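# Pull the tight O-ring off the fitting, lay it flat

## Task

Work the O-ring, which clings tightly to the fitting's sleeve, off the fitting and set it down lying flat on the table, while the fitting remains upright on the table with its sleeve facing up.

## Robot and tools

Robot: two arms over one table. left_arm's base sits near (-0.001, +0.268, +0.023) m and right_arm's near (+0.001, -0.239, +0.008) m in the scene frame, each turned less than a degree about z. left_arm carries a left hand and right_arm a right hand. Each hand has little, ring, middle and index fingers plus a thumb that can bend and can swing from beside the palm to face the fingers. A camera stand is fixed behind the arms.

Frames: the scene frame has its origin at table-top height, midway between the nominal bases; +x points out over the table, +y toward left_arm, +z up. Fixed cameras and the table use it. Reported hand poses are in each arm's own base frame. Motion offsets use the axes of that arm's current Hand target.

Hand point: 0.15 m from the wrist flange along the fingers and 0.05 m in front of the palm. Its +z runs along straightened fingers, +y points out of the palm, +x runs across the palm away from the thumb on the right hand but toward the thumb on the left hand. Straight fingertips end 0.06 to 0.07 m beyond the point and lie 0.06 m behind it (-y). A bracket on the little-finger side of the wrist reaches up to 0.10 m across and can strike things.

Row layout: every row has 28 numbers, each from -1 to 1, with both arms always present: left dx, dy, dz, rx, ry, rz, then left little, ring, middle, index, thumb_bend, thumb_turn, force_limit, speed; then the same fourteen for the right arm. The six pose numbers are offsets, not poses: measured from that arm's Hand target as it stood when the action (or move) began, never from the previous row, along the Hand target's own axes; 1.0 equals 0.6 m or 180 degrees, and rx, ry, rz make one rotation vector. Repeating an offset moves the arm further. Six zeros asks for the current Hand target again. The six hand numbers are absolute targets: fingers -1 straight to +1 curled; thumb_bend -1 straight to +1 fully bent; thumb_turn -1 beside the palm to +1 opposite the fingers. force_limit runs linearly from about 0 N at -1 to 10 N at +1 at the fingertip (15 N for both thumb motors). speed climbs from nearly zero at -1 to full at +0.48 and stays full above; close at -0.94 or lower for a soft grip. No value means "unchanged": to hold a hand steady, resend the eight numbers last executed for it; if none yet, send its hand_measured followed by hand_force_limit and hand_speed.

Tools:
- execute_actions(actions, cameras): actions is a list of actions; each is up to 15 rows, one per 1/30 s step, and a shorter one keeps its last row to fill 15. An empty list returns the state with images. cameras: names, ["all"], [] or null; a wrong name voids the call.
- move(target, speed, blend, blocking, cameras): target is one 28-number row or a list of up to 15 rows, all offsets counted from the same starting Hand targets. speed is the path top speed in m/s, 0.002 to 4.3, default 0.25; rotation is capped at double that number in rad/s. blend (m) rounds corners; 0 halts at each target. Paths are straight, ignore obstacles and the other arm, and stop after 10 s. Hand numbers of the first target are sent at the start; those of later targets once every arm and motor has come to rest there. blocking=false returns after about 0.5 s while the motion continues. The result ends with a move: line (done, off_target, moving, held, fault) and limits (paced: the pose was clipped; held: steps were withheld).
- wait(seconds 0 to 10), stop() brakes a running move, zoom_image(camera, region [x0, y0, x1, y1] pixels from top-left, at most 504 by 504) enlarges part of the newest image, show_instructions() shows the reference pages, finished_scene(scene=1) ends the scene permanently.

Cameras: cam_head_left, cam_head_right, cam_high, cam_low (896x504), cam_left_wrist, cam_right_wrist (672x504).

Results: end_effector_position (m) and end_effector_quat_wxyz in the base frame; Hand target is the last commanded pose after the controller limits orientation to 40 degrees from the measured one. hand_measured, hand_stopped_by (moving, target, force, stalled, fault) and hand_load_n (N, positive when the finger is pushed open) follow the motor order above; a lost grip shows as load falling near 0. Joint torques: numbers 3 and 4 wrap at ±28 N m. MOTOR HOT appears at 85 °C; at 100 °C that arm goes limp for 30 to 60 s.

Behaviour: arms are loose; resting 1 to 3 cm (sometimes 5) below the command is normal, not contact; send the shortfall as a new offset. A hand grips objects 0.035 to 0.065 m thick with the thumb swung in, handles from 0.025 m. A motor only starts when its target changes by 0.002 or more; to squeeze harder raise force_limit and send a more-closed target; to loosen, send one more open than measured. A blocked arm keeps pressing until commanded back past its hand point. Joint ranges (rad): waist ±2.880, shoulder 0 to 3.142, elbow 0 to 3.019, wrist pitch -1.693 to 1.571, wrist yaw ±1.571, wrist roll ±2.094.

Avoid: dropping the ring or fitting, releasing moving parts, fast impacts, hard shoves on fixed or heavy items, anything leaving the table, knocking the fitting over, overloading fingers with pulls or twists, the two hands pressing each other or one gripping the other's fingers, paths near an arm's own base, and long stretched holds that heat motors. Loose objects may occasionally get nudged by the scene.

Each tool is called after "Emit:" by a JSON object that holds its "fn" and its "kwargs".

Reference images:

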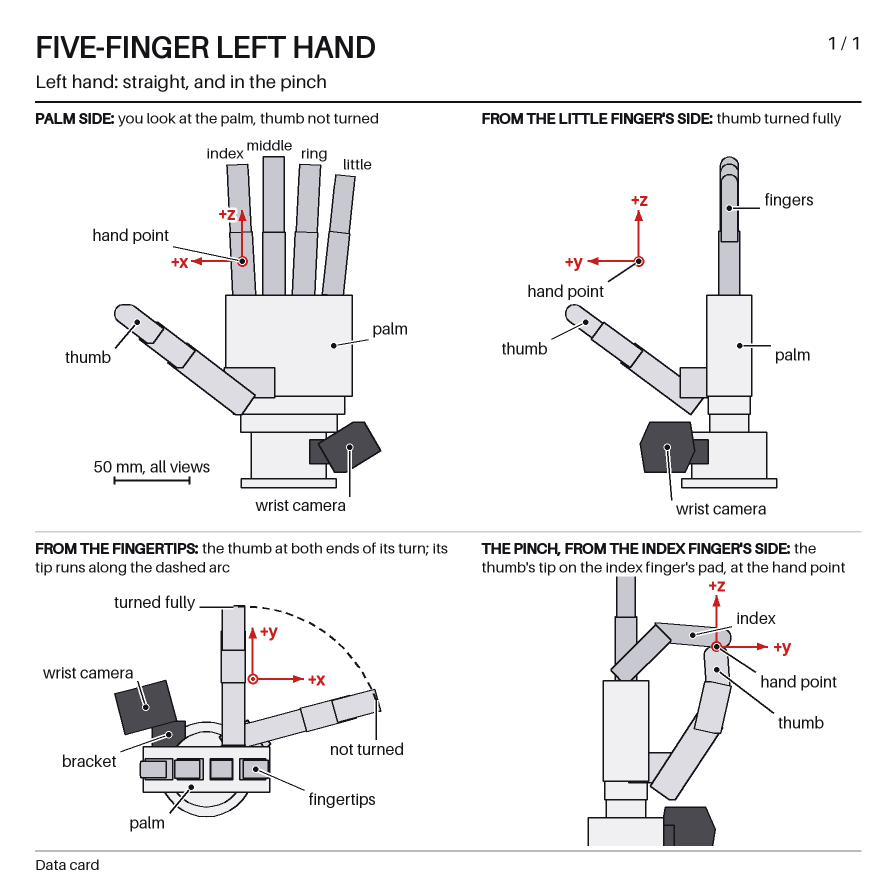

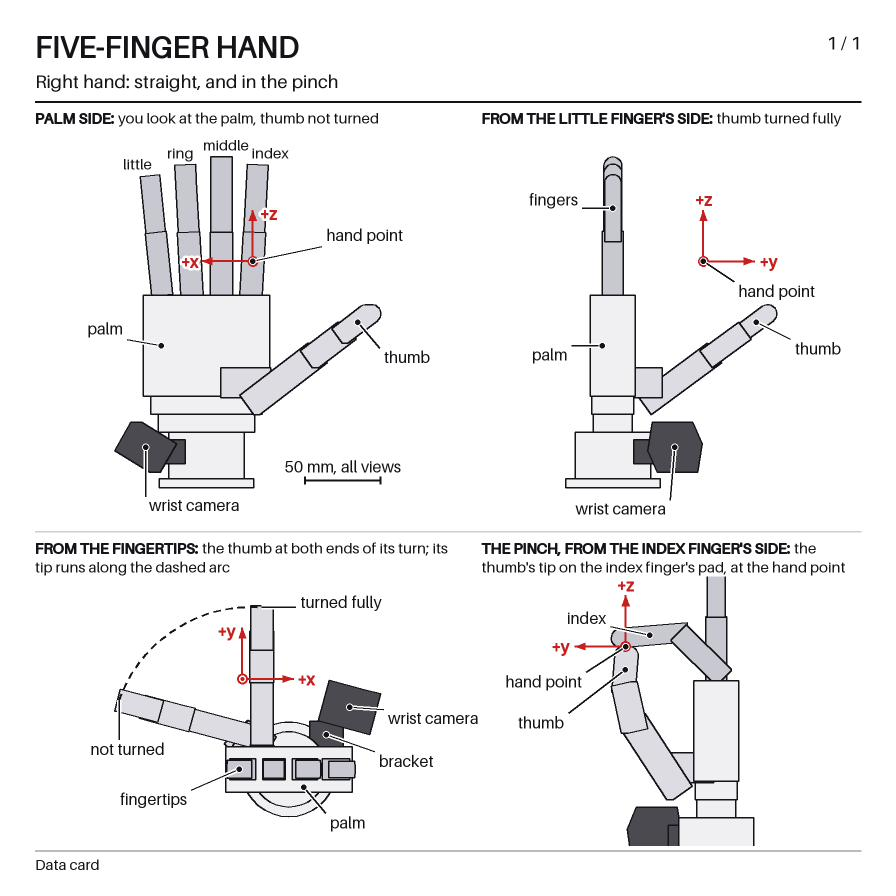

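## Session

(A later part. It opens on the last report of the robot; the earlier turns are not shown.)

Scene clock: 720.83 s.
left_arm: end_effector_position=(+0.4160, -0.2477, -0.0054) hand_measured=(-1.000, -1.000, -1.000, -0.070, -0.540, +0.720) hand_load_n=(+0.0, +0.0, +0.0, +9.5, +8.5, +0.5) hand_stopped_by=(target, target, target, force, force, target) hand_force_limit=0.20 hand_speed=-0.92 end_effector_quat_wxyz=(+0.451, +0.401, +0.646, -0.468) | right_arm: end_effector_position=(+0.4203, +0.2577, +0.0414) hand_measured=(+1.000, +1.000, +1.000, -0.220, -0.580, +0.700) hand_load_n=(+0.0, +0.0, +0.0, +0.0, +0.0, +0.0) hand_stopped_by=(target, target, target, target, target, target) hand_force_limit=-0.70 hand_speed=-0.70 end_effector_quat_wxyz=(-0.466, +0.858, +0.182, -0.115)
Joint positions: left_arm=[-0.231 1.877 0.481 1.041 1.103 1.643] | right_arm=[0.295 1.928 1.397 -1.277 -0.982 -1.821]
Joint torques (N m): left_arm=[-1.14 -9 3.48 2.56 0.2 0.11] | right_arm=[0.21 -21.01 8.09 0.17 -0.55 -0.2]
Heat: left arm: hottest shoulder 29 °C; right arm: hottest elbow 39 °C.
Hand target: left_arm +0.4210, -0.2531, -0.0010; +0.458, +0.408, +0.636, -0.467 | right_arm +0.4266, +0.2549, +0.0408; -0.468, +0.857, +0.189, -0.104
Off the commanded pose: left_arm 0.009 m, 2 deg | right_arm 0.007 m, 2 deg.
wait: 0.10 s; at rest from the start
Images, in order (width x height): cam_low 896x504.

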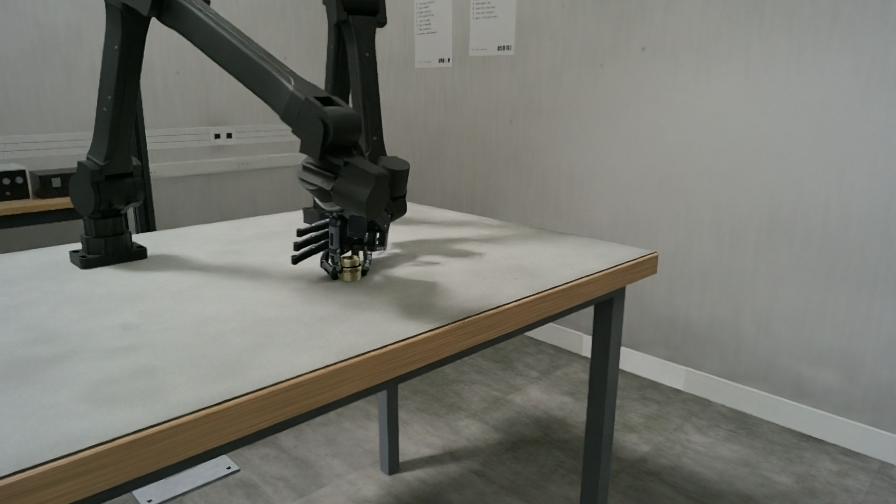

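Emit:
{"fn": "move", "kwargs": {"target": [0,0,0,0,0,0,-1,-1,-1,0.1,-0.30,0.72,0.2,-0.92,0,0,0,0,0,0,1,1,1,0.1,-0.3,0.7,-0.6,-0.92], "speed": 0.1, "cameras": ["cam_low","cam_left_wrist","cam_right_wrist"]}}

Emit:
{"fn": "zoom_image", "kwargs": {"camera": "cam_low", "region": [325, 245, 375, 285]}}

Emit:
{"fn": "zoom_image", "kwargs": {"camera": "cam_left_wrist", "region": [240, 190, 380, 300]}}

Emit:
{"fn": "zoom_image", "kwargs": {"camera": "cam_right_wrist", "region": [300, 160, 460, 320]}}

Scene clock: 727.57 s.
left_arm: end_effector_position=(+0.4157, -0.2484, -0.0051) hand_measured=(-1.000, -1.000, -1.000, -0.070, -0.540, +0.720) hand_load_n=(+0.0, +0.0, +0.0, +10.0, +8.5, +1.0) hand_stopped_by=(target, target, target, force, force, target) hand_force_limit=0.20 hand_speed=-0.92 end_effector_quat_wxyz=(+0.451, +0.402, +0.645, -0.468) | right_arm: end_effector_position=(+0.4172, +0.2618, +0.0420) hand_measured=(+1.000, +1.000, +1.000, -0.080, -0.482, +0.700) hand_load_n=(+0.0, +0.0, +0.0, +3.5, +3.5, +0.5) hand_stopped_by=(target, target, target, force, force, target) hand_force_limit=-0.60 hand_speed=-0.92 end_effector_quat_wxyz=(-0.466, +0.857, +0.185, -0.118)
Joint positions: left_arm=[-0.233 1.877 0.481 1.042 1.103 1.643] | right_arm=[0.304 1.928 1.397 -1.28 -0.985 -1.821]
Joint torques (N m): left_arm=[-0.91 -8.94 3.49 2.56 0.22 0.1] | right_arm=[0.26 -20.89 8.1 0.17 -0.45 -0.19]
Heat: left arm: hottest shoulder 29 °C; right arm: hottest elbow 39 °C.
Hand target: left_arm +0.4210, -0.2531, -0.0010; +0.458, +0.408, +0.636, -0.467 | right_arm +0.4266, +0.2549, +0.0408; -0.468, +0.857, +0.189, -0.104
Off the commanded pose: left_arm 0.008 m, 1 deg | right_arm 0.012 m, 2 deg.
move: off_target (right_arm)
Images, in order (width x height): cam_low 896x504, cam_left_wrist 672x504, cam_right_wrist 672x504.

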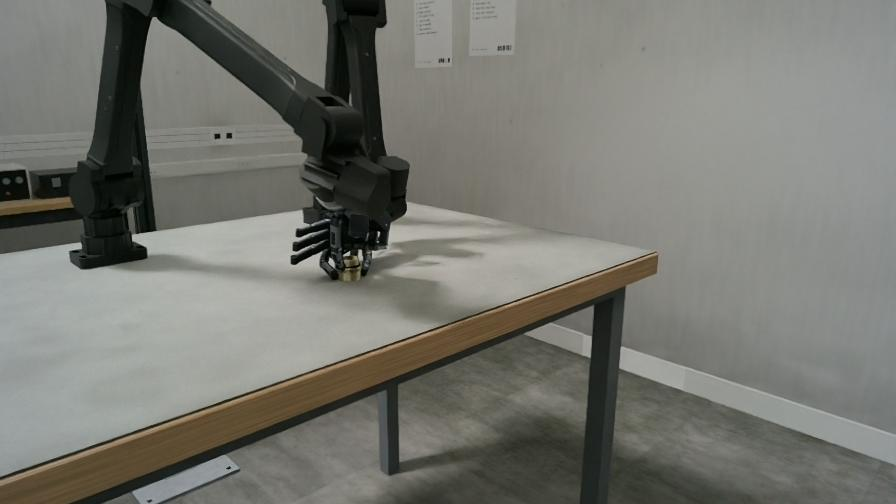

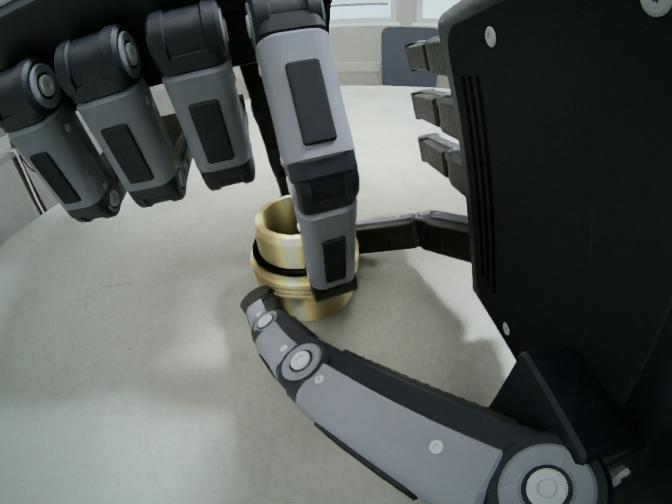

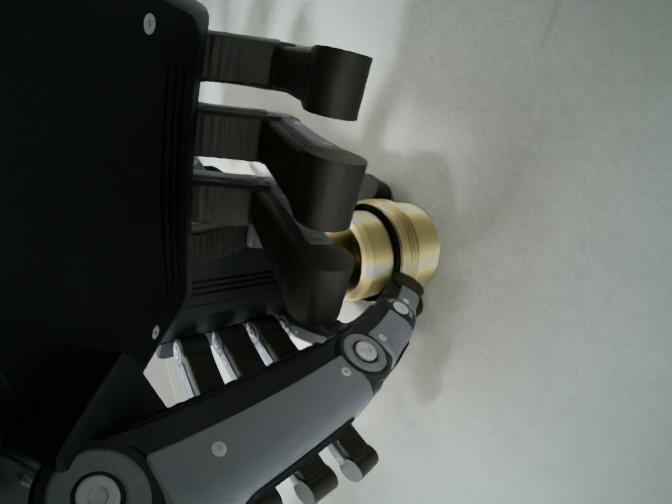

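Scaled by 10.080.

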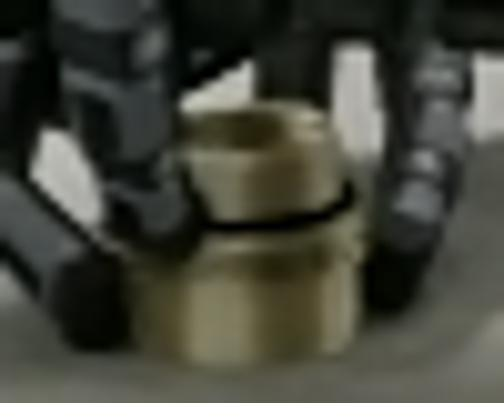

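Scaled by 3.600 from the camera's 672x504 image, which has a finer 960x720 frame.

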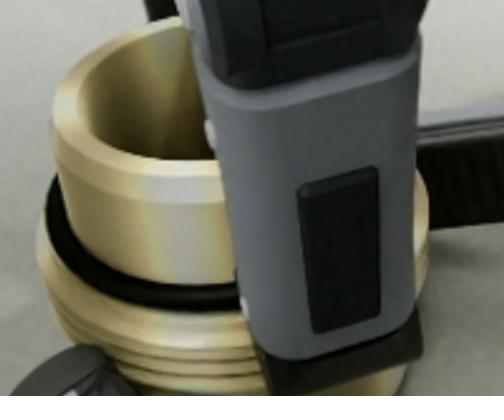

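Scaled by 3.150 from the camera's 672x504 image, which has a finer 960x720 frame.

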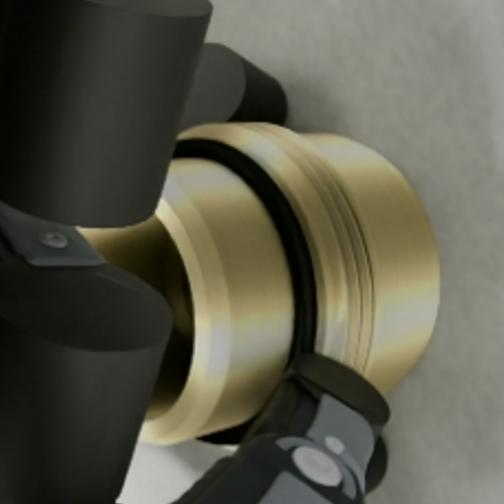

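Emit:
{"fn": "move", "kwargs": {"target": [0,0,0,0,0,0,-1,-1,-1,0.1,-0.30,0.72,0.2,-0.92,0.005,0.0013,-0.0051,0,0,0,1,1,1,-0.2,-0.57,0.7,-0.7,-0.7], "speed": 0.1, "cameras": ["cam_low","cam_left_wrist"]}}

Emit:
{"fn": "zoom_image", "kwargs": {"camera": "cam_low", "region": [325, 245, 375, 285]}}

Emit:
{"fn": "zoom_image", "kwargs": {"camera": "cam_left_wrist", "region": [240, 190, 380, 300]}}

Scene clock: 745.37 s.
left_arm: end_effector_position=(+0.4157, -0.2484, -0.0051) hand_measured=(-1.000, -1.000, -1.000, -0.070, -0.540, +0.720) hand_load_n=(+0.0, +0.0, +0.0, +10.0, +8.5, +1.0) hand_stopped_by=(target, target, target, force, force, target) hand_force_limit=0.20 hand_speed=-0.92 end_effector_quat_wxyz=(+0.451, +0.402, +0.645, -0.468) | right_arm: end_effector_position=(+0.4191, +0.2603, +0.0412) hand_measured=(+1.000, +1.000, +1.000, -0.200, -0.570, +0.700) hand_load_n=(+0.0, +0.0, +0.0, +0.0, +0.0, +0.0) hand_stopped_by=(target, target, target, target, target, target) hand_force_limit=-0.70 hand_speed=-0.70 end_effector_quat_wxyz=(-0.466, +0.857, +0.188, -0.114)
Joint positions: left_arm=[-0.233 1.877 0.481 1.042 1.103 1.643] | right_arm=[0.301 1.928 1.397 -1.277 -0.982 -1.828]
Joint torques (N m): left_arm=[-1.03 -9 3.47 2.52 0.22 0.11] | right_arm=[-0.09 -20.25 9.43 -0.44 -0.54 -0.2]
Heat: left arm: hottest shoulder 29 °C; right arm: hottest elbow 38 °C.
Hand target: left_arm +0.4210, -0.2531, -0.0010; +0.458, +0.408, +0.636, -0.467 | right_arm +0.4306, +0.2535, +0.0418; -0.468, +0.857, +0.189, -0.104
Off the commanded pose: left_arm 0.008 m, 1 deg | right_arm 0.013 m, 1 deg.
move: off_target (right_arm)
Images, in order (width x height): cam_low 896x504, cam_left_wrist 672x504.

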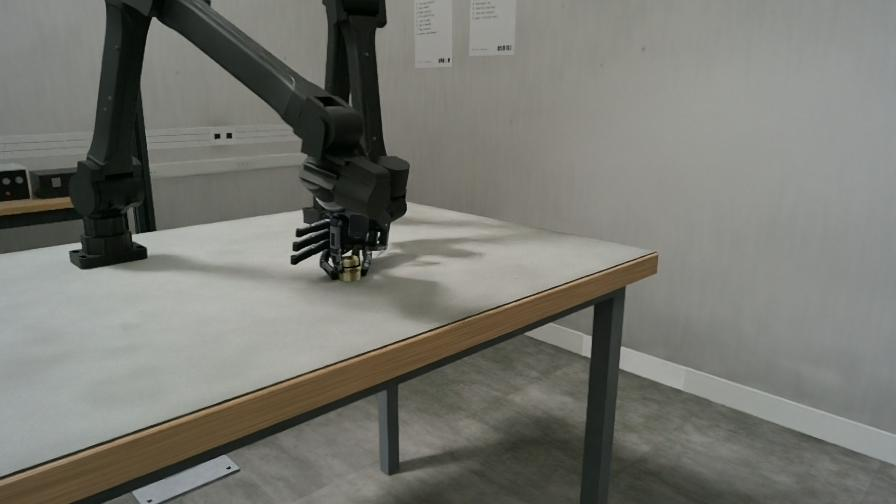

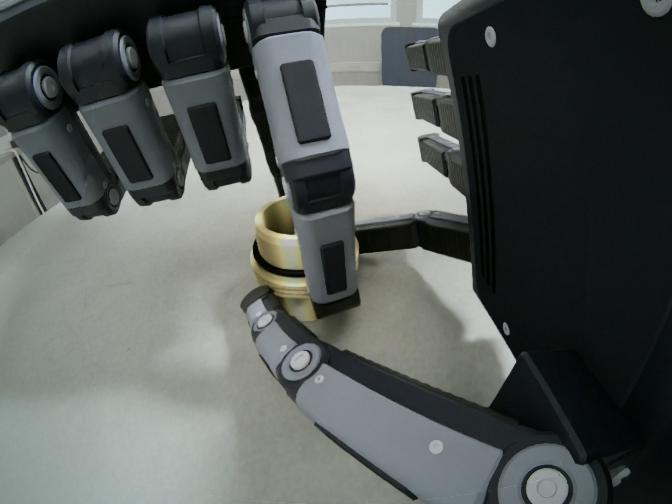

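Scaled by 10.080.

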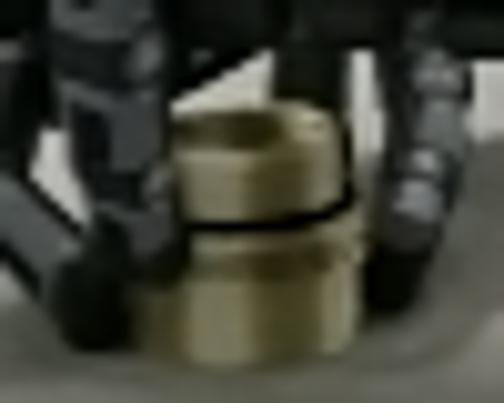

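Scaled by 3.600 from the camera's 672x504 image, which has a finer 960x720 frame.

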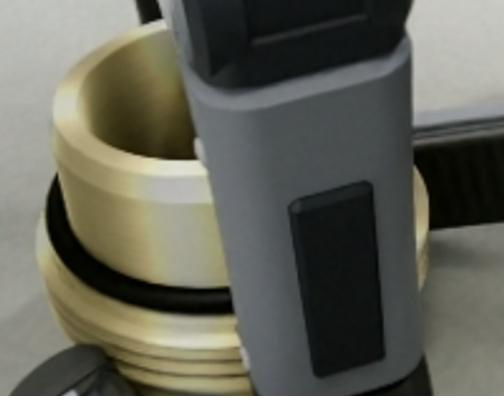

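Emit:
{"fn": "move", "kwargs": {"target": [0,0,0,0,0,0,-1,-1,-1,0.1,-0.30,0.72,0.2,-0.92,0.0067,0,0,0,0,0,1,1,1,-0.2,-0.57,0.7,-0.7,-0.7], "speed": 0.1, "cameras": ["cam_low","cam_left_wrist"]}}

Emit:
{"fn": "zoom_image", "kwargs": {"camera": "cam_low", "region": [325, 245, 375, 285]}}

Emit:
{"fn": "zoom_image", "kwargs": {"camera": "cam_left_wrist", "region": [240, 190, 380, 300]}}

Scene clock: 752.43 s.
left_arm: end_effector_position=(+0.4157, -0.2484, -0.0051) hand_measured=(-1.000, -1.000, -1.000, -0.070, -0.540, +0.720) hand_load_n=(+0.0, +0.0, -0.5, +10.0, +8.5, +1.0) hand_stopped_by=(target, target, target, force, force, target) hand_force_limit=0.20 hand_speed=-0.92 end_effector_quat_wxyz=(+0.451, +0.402, +0.645, -0.468) | right_arm: end_effector_position=(+0.4192, +0.2603, +0.0411) hand_measured=(+1.000, +1.000, +1.000, -0.200, -0.570, +0.700) hand_load_n=(+0.0, +0.0, +0.0, +0.0, +0.0, +0.0) hand_stopped_by=(target, target, target, target, target, target) hand_force_limit=-0.70 hand_speed=-0.70 end_effector_quat_wxyz=(-0.466, +0.857, +0.188, -0.114)
Joint positions: left_arm=[-0.233 1.877 0.481 1.042 1.103 1.643] | right_arm=[0.301 1.928 1.397 -1.277 -0.982 -1.83]
Joint torques (N m): left_arm=[-0.97 -9 3.52 2.54 0.22 0.11] | right_arm=[0.09 -19.55 10.65 -0.61 -0.55 -0.18]
Heat: left arm: hottest shoulder 29 °C; right arm: hottest elbow 39 °C.
Hand target: left_arm +0.4210, -0.2531, -0.0010; +0.458, +0.408, +0.636, -0.467 | right_arm +0.4342, +0.2551, +0.0418; -0.468, +0.857, +0.189, -0.104
Off the commanded pose: left_arm 0.008 m, 1 deg | right_arm 0.016 m, 1 deg.
move: off_target (right_arm)
Images, in order (width x height): cam_low 896x504, cam_left_wrist 672x504.

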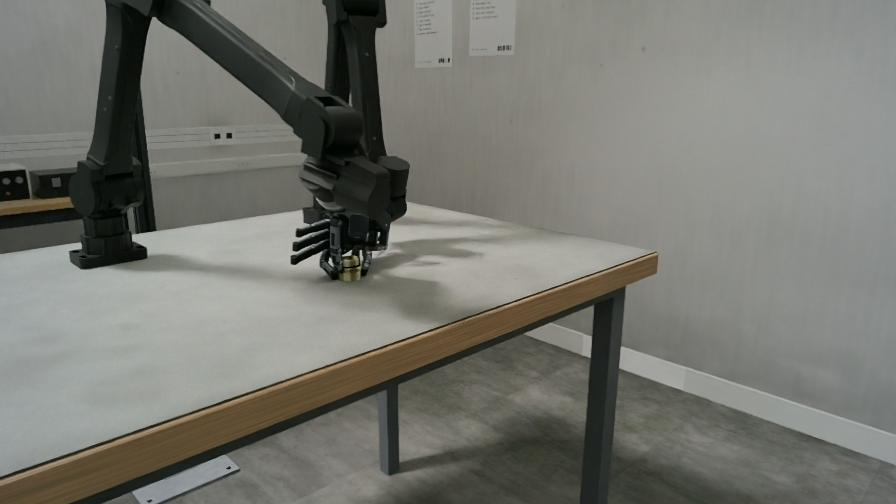

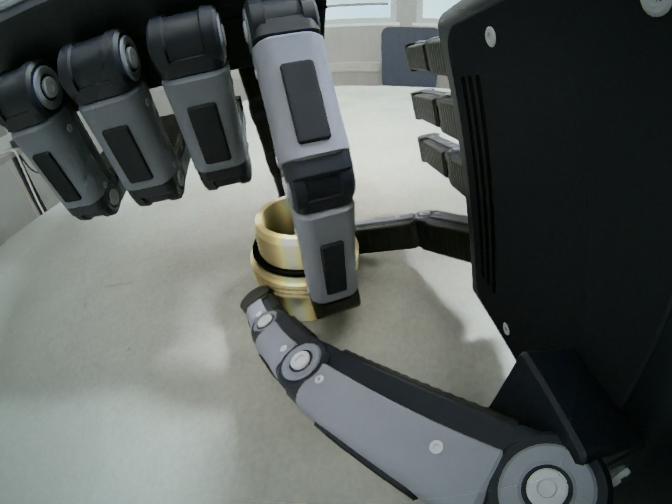

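Scaled by 10.080.

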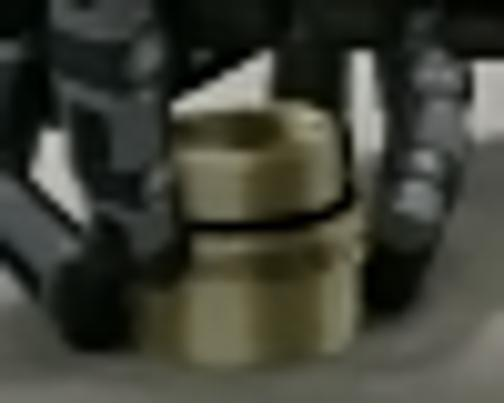

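Scaled by 3.600 from the camera's 672x504 image, which has a finer 960x720 frame.

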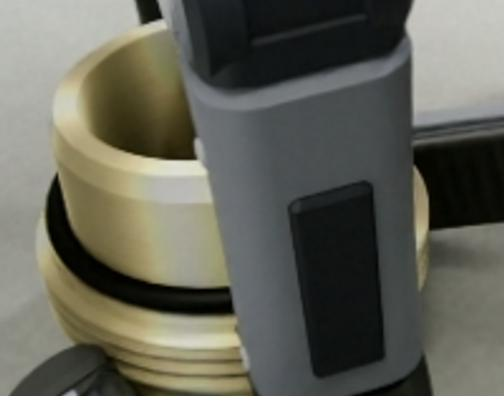

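Emit:
{"fn": "move", "kwargs": {"target": [[0,0,0,0,0,0,-1,-1,-1,0.1,-0.30,0.72,0.2,-0.92,-0.004,-0.0205,-0.0033,0,0,0,1,1,1,-0.24,-0.62,0.7,-0.7,-0.7],[0,0,0,0,0,0,-1,-1,-1,0.1,-0.30,0.72,0.2,-0.92,-0.004,-0.0037,0.0075,0,0,0,1,1,1,-0.24,-0.62,0.7,-0.7,-0.7]], "speed": 0.06, "cameras": ["cam_low","cam_left_wrist"]}}

Emit:
{"fn": "zoom_image", "kwargs": {"camera": "cam_low", "region": [325, 245, 375, 285]}}

Emit:
{"fn": "zoom_image", "kwargs": {"camera": "cam_left_wrist", "region": [240, 190, 380, 300]}}

Scene clock: 761.87 s.
left_arm: end_effector_position=(+0.4157, -0.2484, -0.0051) hand_measured=(-1.000, -1.000, -1.000, -0.070, -0.540, +0.720) hand_load_n=(+0.0, +0.0, +0.0, +10.0, +8.5, +1.0) hand_stopped_by=(target, target, target, force, force, target) hand_force_limit=0.20 hand_speed=-0.92 end_effector_quat_wxyz=(+0.451, +0.402, +0.645, -0.468) | right_arm: end_effector_position=(+0.4196, +0.2604, +0.0410) hand_measured=(+1.000, +1.000, +1.000, -0.240, -0.620, +0.700) hand_load_n=(+0.0, +0.0, +0.0, +0.0, +0.0, +0.0) hand_stopped_by=(target, target, target, target, target, target) hand_force_limit=-0.70 hand_speed=-0.70 end_effector_quat_wxyz=(-0.466, +0.857, +0.189, -0.113)
Joint positions: left_arm=[-0.233 1.877 0.481 1.042 1.103 1.643] | right_arm=[0.301 1.928 1.397 -1.275 -0.982 -1.83]
Joint torques (N m): left_arm=[-1.03 -9.05 3.47 2.55 0.21 0.11] | right_arm=[0.79 -20.31 9.4 0.17 -0.63 -0.06]
Heat: left arm: hottest shoulder 29 °C; right arm: hottest elbow 39 °C.
Hand target: left_arm +0.4210, -0.2531, -0.0010; +0.458, +0.408, +0.636, -0.467 | right_arm +0.4299, +0.2587, +0.0412; -0.468, +0.857, +0.189, -0.104
Off the commanded pose: left_arm 0.008 m, 1 deg | right_arm 0.011 m, 1 deg.
move: off_target (right_arm)
Images, in order (width x height): cam_low 896x504, cam_left_wrist 672x504.

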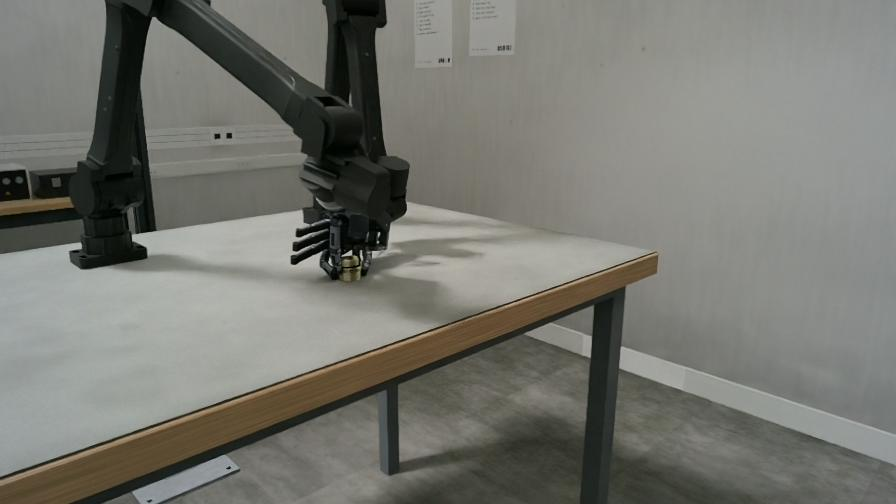

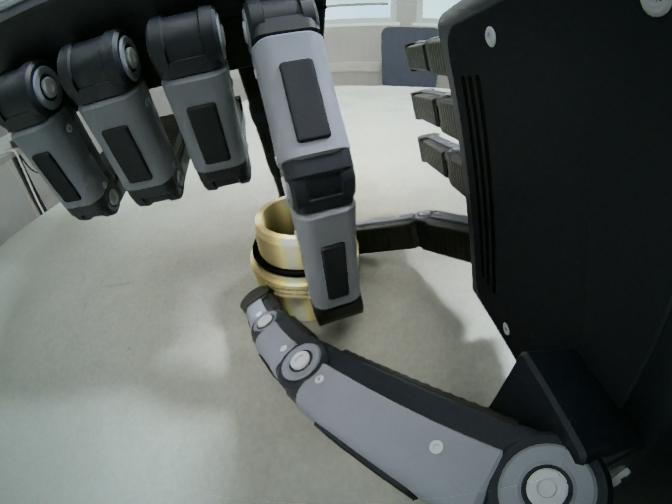

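Scaled by 10.080.

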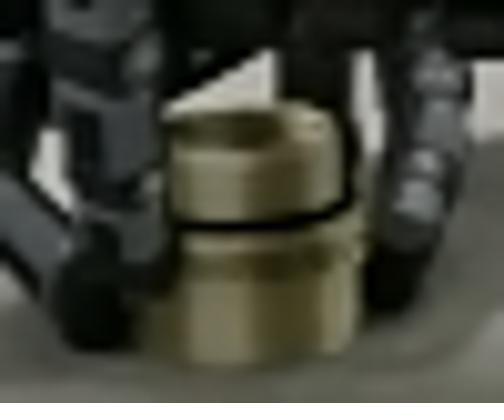

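Scaled by 3.600 from the camera's 672x504 image, which has a finer 960x720 frame.

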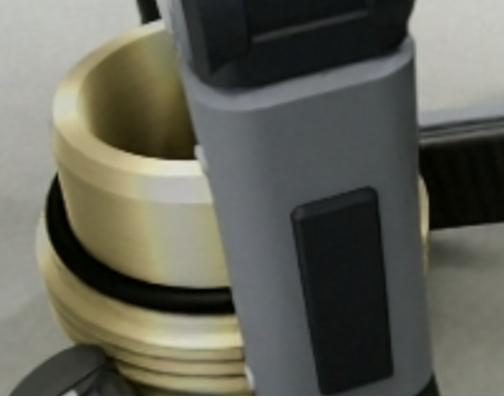

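Emit:
{"fn": "move", "kwargs": {"target": [[0,0,0,0,0,0,-1,-1,-1,0.1,-0.30,0.72,0.2,-0.92,0.02,-0.028,-0.018,0,0,0,1,1,1,-0.24,-0.62,0.7,-0.7,-0.7],[0,0,0,0,0,0,-1,-1,-1,0.1,-0.30,0.72,0.2,-0.92,0,0,0,0,0,0,1,1,1,-0.24,-0.62,0.7,-0.7,-0.7]], "speed": 0.06, "cameras": ["cam_low","cam_left_wrist"]}}

Emit:
{"fn": "zoom_image", "kwargs": {"camera": "cam_low", "region": [325, 245, 375, 285]}}

Emit:
{"fn": "zoom_image", "kwargs": {"camera": "cam_left_wrist", "region": [240, 190, 380, 300]}}

Scene clock: 766.43 s.
left_arm: end_effector_position=(+0.4157, -0.2484, -0.0051) hand_measured=(-1.000, -1.000, -1.000, -0.070, -0.540, +0.720) hand_load_n=(+0.0, +0.0, +0.0, +9.5, +8.5, +1.0) hand_stopped_by=(target, target, target, force, force, target) hand_force_limit=0.20 hand_speed=-0.92 end_effector_quat_wxyz=(+0.451, +0.402, +0.645, -0.468) | right_arm: end_effector_position=(+0.4284, +0.2626, +0.0481) hand_measured=(+1.000, +1.000, +1.000, -0.240, -0.620, +0.700) hand_load_n=(+0.0, +0.0, +0.0, +0.0, +0.0, +0.0) hand_stopped_by=(target, target, target, target, target, target) hand_force_limit=-0.70 hand_speed=-0.70 end_effector_quat_wxyz=(-0.467, +0.857, +0.192, -0.105)
Joint positions: left_arm=[-0.233 1.877 0.481 1.042 1.103 1.643] | right_arm=[0.299 1.928 1.421 -1.281 -0.983 -1.83]
Joint torques (N m): left_arm=[-0.97 -8.88 3.47 2.55 0.22 0.11] | right_arm=[0.91 -20.6 7.35 0.24 -0.56 -0.06]
Heat: left arm: hottest shoulder 29 °C; right arm: hottest elbow 39 °C.
Hand target: left_arm +0.4210, -0.2531, -0.0010; +0.458, +0.408, +0.636, -0.467 | right_arm +0.4299, +0.2587, +0.0412; -0.468, +0.857, +0.189, -0.104
Off the commanded pose: left_arm 0.008 m, 1 deg | right_arm 0.008 m, 0 deg.
move: done
Images, in order (width x height): cam_low 896x504, cam_left_wrist 672x504.

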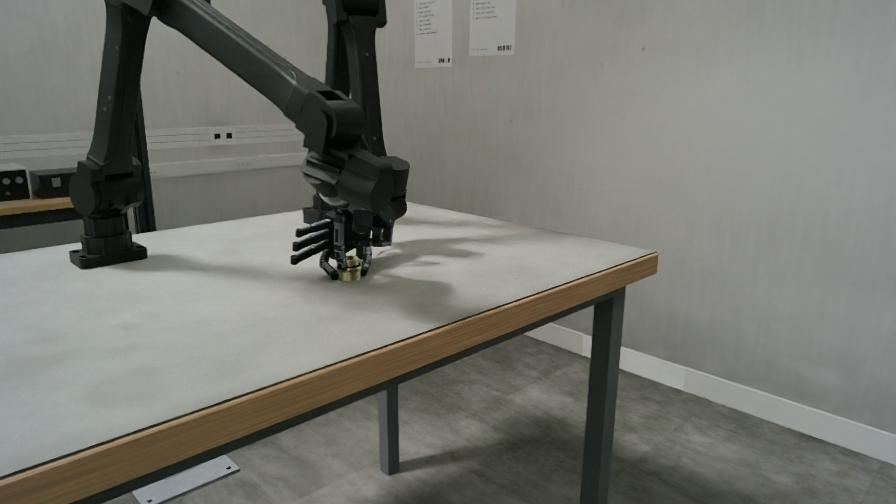

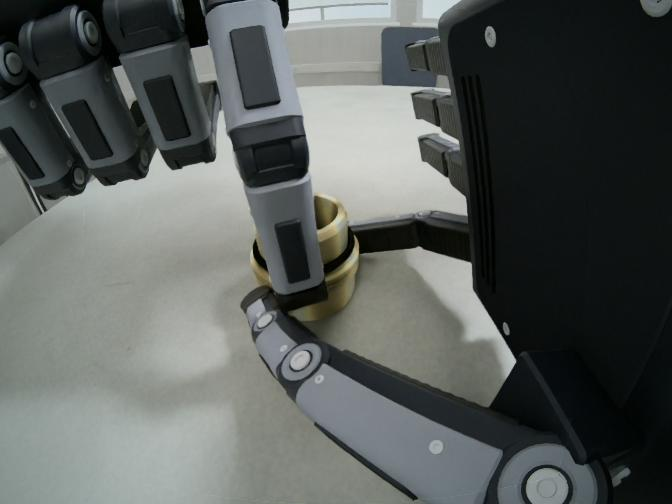

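Scaled by 10.080.

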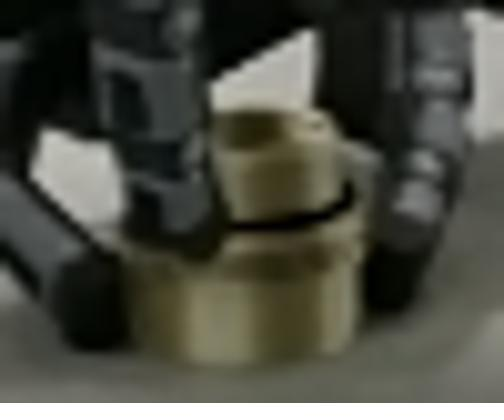

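Scaled by 3.600 from the camera's 672x504 image, which has a finer 960x720 frame.

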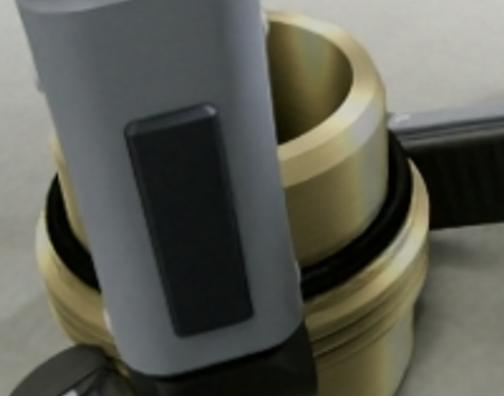

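Emit:
{"fn": "move", "kwargs": {"target": [0,0,0,0,0,0,-1,-1,-1,0.1,-0.30,0.72,0.2,-0.92,-0.0101,0.0073,0.007,0,0,0,1,1,1,-0.24,-0.62,0.7,-0.7,-0.7], "speed": 0.02, "cameras": ["cam_low","cam_left_wrist"]}}

Emit:
{"fn": "zoom_image", "kwargs": {"camera": "cam_low", "region": [325, 245, 375, 285]}}

Emit:
{"fn": "zoom_image", "kwargs": {"camera": "cam_left_wrist", "region": [240, 190, 380, 300]}}

Scene clock: 771.00 s.
left_arm: end_effector_position=(+0.4157, -0.2484, -0.0051) hand_measured=(-1.000, -1.000, -1.000, -0.070, -0.540, +0.720) hand_load_n=(+0.0, +0.0, +0.0, +9.5, +8.0, +1.5) hand_stopped_by=(target, target, target, force, force, target) hand_force_limit=0.20 hand_speed=-0.92 end_effector_quat_wxyz=(+0.451, +0.402, +0.645, -0.468) | right_arm: end_effector_position=(+0.4280, +0.2617, +0.0470) hand_measured=(+1.000, +1.000, +1.000, -0.240, -0.620, +0.700) hand_load_n=(+0.0, +0.0, +0.0, +0.5, +0.0, +0.0) hand_stopped_by=(target, target, target, target, target, target) hand_force_limit=-0.70 hand_speed=-0.70 end_effector_quat_wxyz=(-0.476, +0.853, +0.190, -0.098)
Joint positions: left_arm=[-0.233 1.877 0.481 1.042 1.103 1.643] | right_arm=[0.292 1.921 1.401 -1.257 -1.002 -1.83]
Joint torques (N m): left_arm=[-0.91 -9.05 3.49 2.54 0.22 0.11] | right_arm=[0.85 -20.25 6.64 0.23 -0.19 -0.05]
Heat: left arm: hottest shoulder 29 °C; right arm: hottest elbow 39 °C.
Hand target: left_arm +0.4210, -0.2531, -0.0010; +0.458, +0.408, +0.636, -0.467 | right_arm +0.4239, +0.2572, +0.0353; -0.468, +0.857, +0.189, -0.104
Off the commanded pose: left_arm 0.008 m, 1 deg | right_arm 0.013 m, 1 deg.
move: off_target (right_arm)
Images, in order (width x height): cam_low 896x504, cam_left_wrist 672x504.

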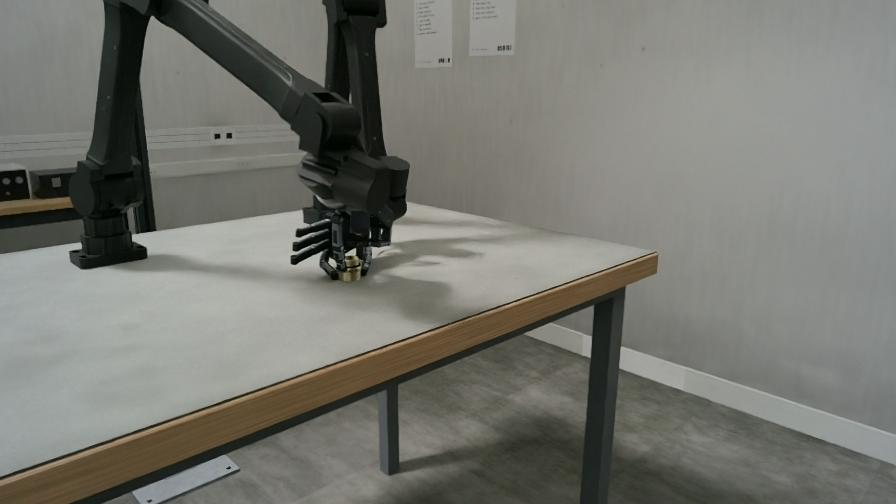

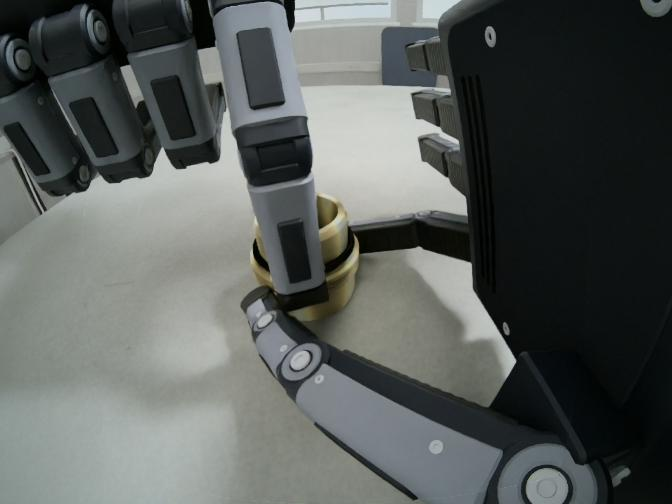

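Scaled by 10.080.

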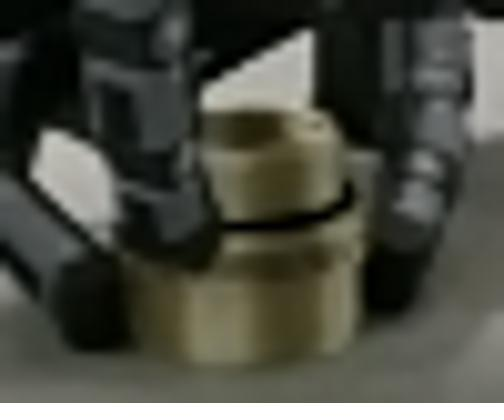

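Scaled by 3.600 from the camera's 672x504 image, which has a finer 960x720 frame.

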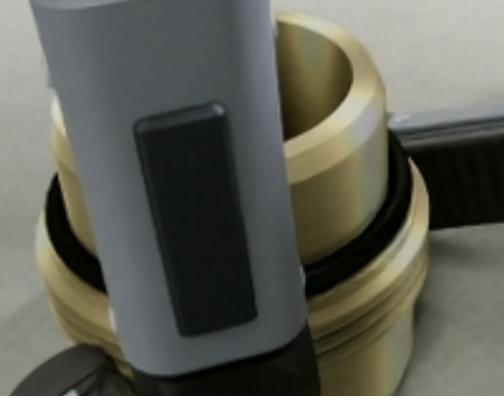

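Emit:
{"fn": "move", "kwargs": {"target": [0,0,0,0,0,0,-1,-1,-1,0.1,-0.30,0.72,0.2,-0.92,-0.0022,-0.0164,-0.0115,0,0,0,1,1,1,-0.24,-0.62,0.8,-0.7,-0.7], "speed": 0.04, "cameras": ["cam_low","cam_left_wrist"]}}

Emit:
{"fn": "zoom_image", "kwargs": {"camera": "cam_low", "region": [325, 245, 375, 285]}}

Emit:
{"fn": "zoom_image", "kwargs": {"camera": "cam_left_wrist", "region": [240, 190, 380, 300]}}

Scene clock: 779.87 s.
left_arm: end_effector_position=(+0.4157, -0.2484, -0.0051) hand_measured=(-1.000, -1.000, -1.000, -0.070, -0.540, +0.720) hand_load_n=(+0.0, +0.5, +0.0, +9.5, +8.5, +1.0) hand_stopped_by=(target, target, target, force, force, target) hand_force_limit=0.20 hand_speed=-0.92 end_effector_quat_wxyz=(+0.451, +0.402, +0.645, -0.468) | right_arm: end_effector_position=(+0.4278, +0.2622, +0.0477) hand_measured=(+1.000, +1.000, +1.000, -0.240, -0.620, +0.800) hand_load_n=(+0.0, +0.0, +0.0, +0.5, +0.0, +0.0) hand_stopped_by=(target, target, target, target, target, target) hand_force_limit=-0.70 hand_speed=-0.70 end_effector_quat_wxyz=(-0.471, +0.855, +0.195, -0.096)
Joint positions: left_arm=[-0.233 1.877 0.481 1.042 1.103 1.643] | right_arm=[0.296 1.916 1.401 -1.255 -0.991 -1.83]
Joint torques (N m): left_arm=[-1.03 -9 3.49 2.52 0.21 0.11] | right_arm=[0.73 -21.3 7.36 -0.87 -0.31 -0.07]
Heat: left arm: hottest shoulder 29 °C; right arm: hottest elbow 38 °C.
Hand target: left_arm +0.4210, -0.2531, -0.0010; +0.458, +0.408, +0.636, -0.467 | right_arm +0.4230, +0.2562, +0.0473; -0.468, +0.857, +0.189, -0.104
Off the commanded pose: left_arm 0.008 m, 1 deg | right_arm 0.008 m, 1 deg.
move: done
Images, in order (width x height): cam_low 896x504, cam_left_wrist 672x504.

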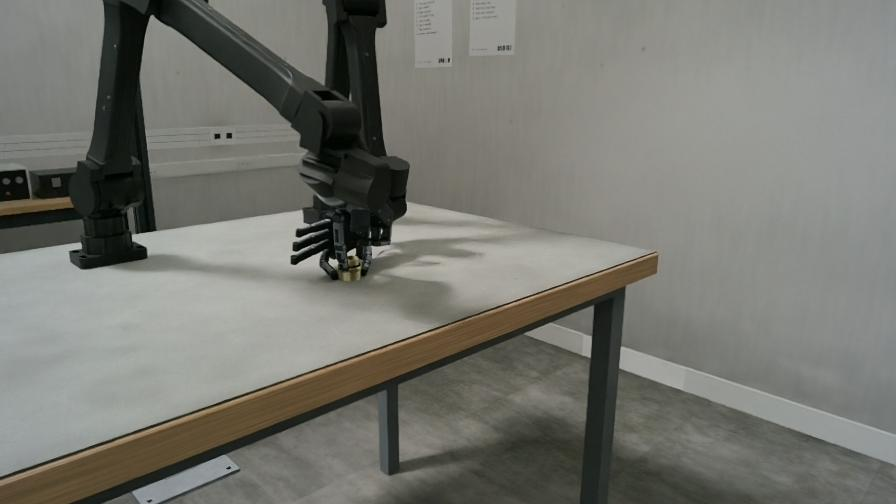

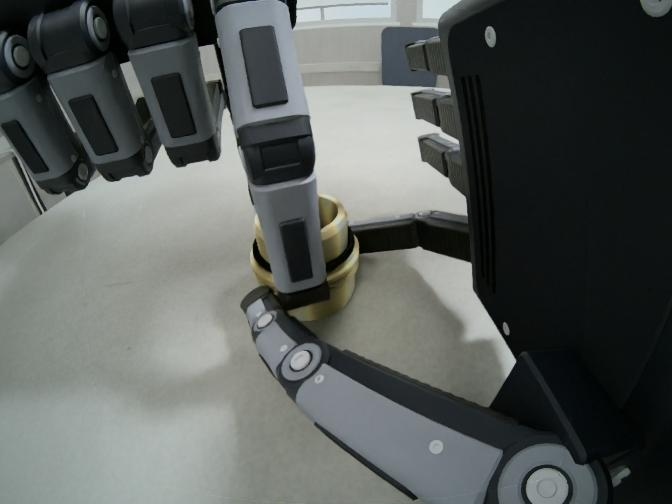

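Scaled by 10.080.

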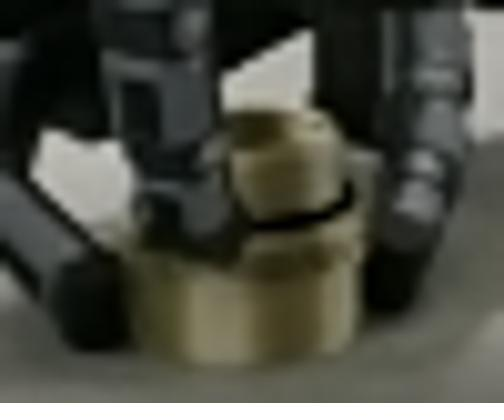

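Scaled by 3.600 from the camera's 672x504 image, which has a finer 960x720 frame.

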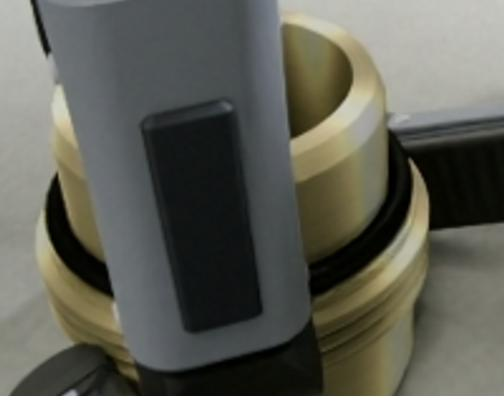

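Emit:
{"fn": "move", "kwargs": {"target": [0,0,0,0,0,0,-1,-1,-1,0.1,-0.30,0.72,0.2,-0.92,-0.0067,0.0063,0.0056,0,0,0,1,1,1,-0.24,-0.62,0.8,-0.7,-0.7], "speed": 0.04, "cameras": ["cam_low","cam_left_wrist"]}}

Emit:
{"fn": "zoom_image", "kwargs": {"camera": "cam_low", "region": [325, 245, 375, 285]}}

Emit:
{"fn": "zoom_image", "kwargs": {"camera": "cam_left_wrist", "region": [240, 190, 380, 300]}}

Scene clock: 784.07 s.
left_arm: end_effector_position=(+0.4157, -0.2484, -0.0051) hand_measured=(-1.000, -1.000, -1.000, -0.070, -0.540, +0.720) hand_load_n=(+0.0, +0.0, +0.0, +10.0, +8.0, +0.5) hand_stopped_by=(target, target, target, force, force, target) hand_force_limit=0.20 hand_speed=-0.92 end_effector_quat_wxyz=(+0.451, +0.402, +0.645, -0.468) | right_arm: end_effector_position=(+0.4175, +0.2570, +0.0408) hand_measured=(+1.000, +1.000, +1.000, -0.240, -0.620, +0.800) hand_load_n=(+0.0, +0.0, +0.0, +0.0, -0.5, +0.0) hand_stopped_by=(target, target, target, target, target, target) hand_force_limit=-0.70 hand_speed=-0.70 end_effector_quat_wxyz=(-0.467, +0.857, +0.189, -0.107)
Joint positions: left_arm=[-0.233 1.877 0.481 1.042 1.103 1.643] | right_arm=[0.295 1.913 1.374 -1.255 -0.983 -1.83]
Joint torques (N m): left_arm=[-0.97 -8.94 3.47 2.54 0.22 0.11] | right_arm=[0.79 -21.13 7.9 -0.18 -0.55 -0.06]
Heat: left arm: hottest shoulder 29 °C; right arm: hottest elbow 37 °C.
Hand target: left_arm +0.4210, -0.2531, -0.0010; +0.458, +0.408, +0.636, -0.467 | right_arm +0.4190, +0.2552, +0.0423; -0.468, +0.857, +0.189, -0.104
Off the commanded pose: left_arm 0.008 m, 1 deg | right_arm 0.003 m, 0 deg.
move: done
Images, in order (width x height): cam_low 896x504, cam_left_wrist 672x504.

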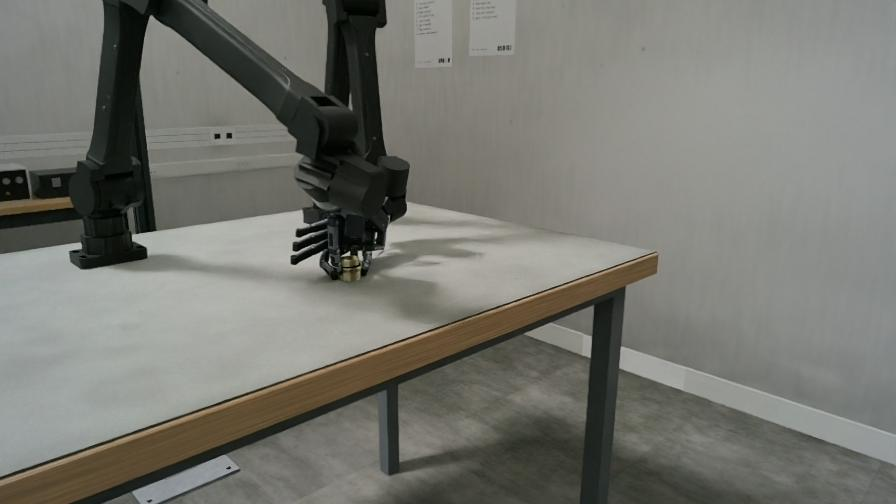

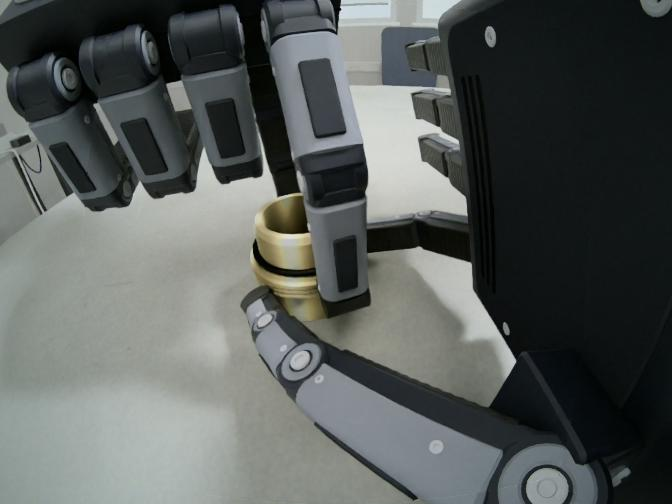

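Scaled by 10.080.

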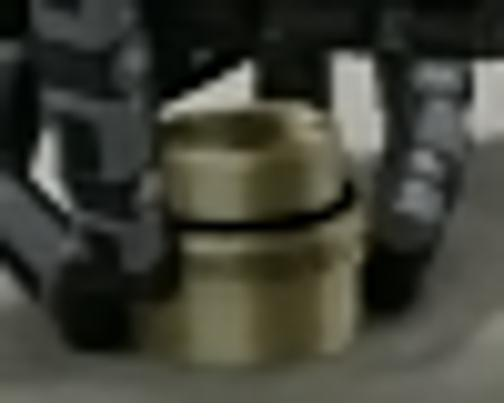

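Scaled by 3.600 from the camera's 672x504 image, which has a finer 960x720 frame.

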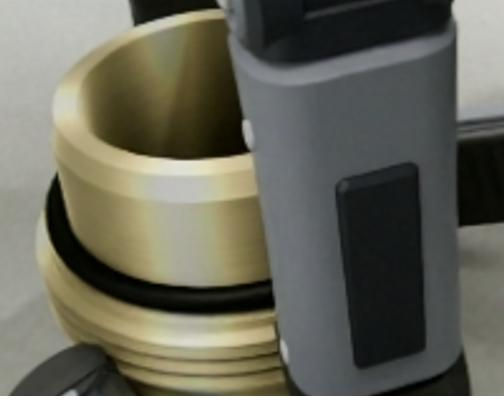

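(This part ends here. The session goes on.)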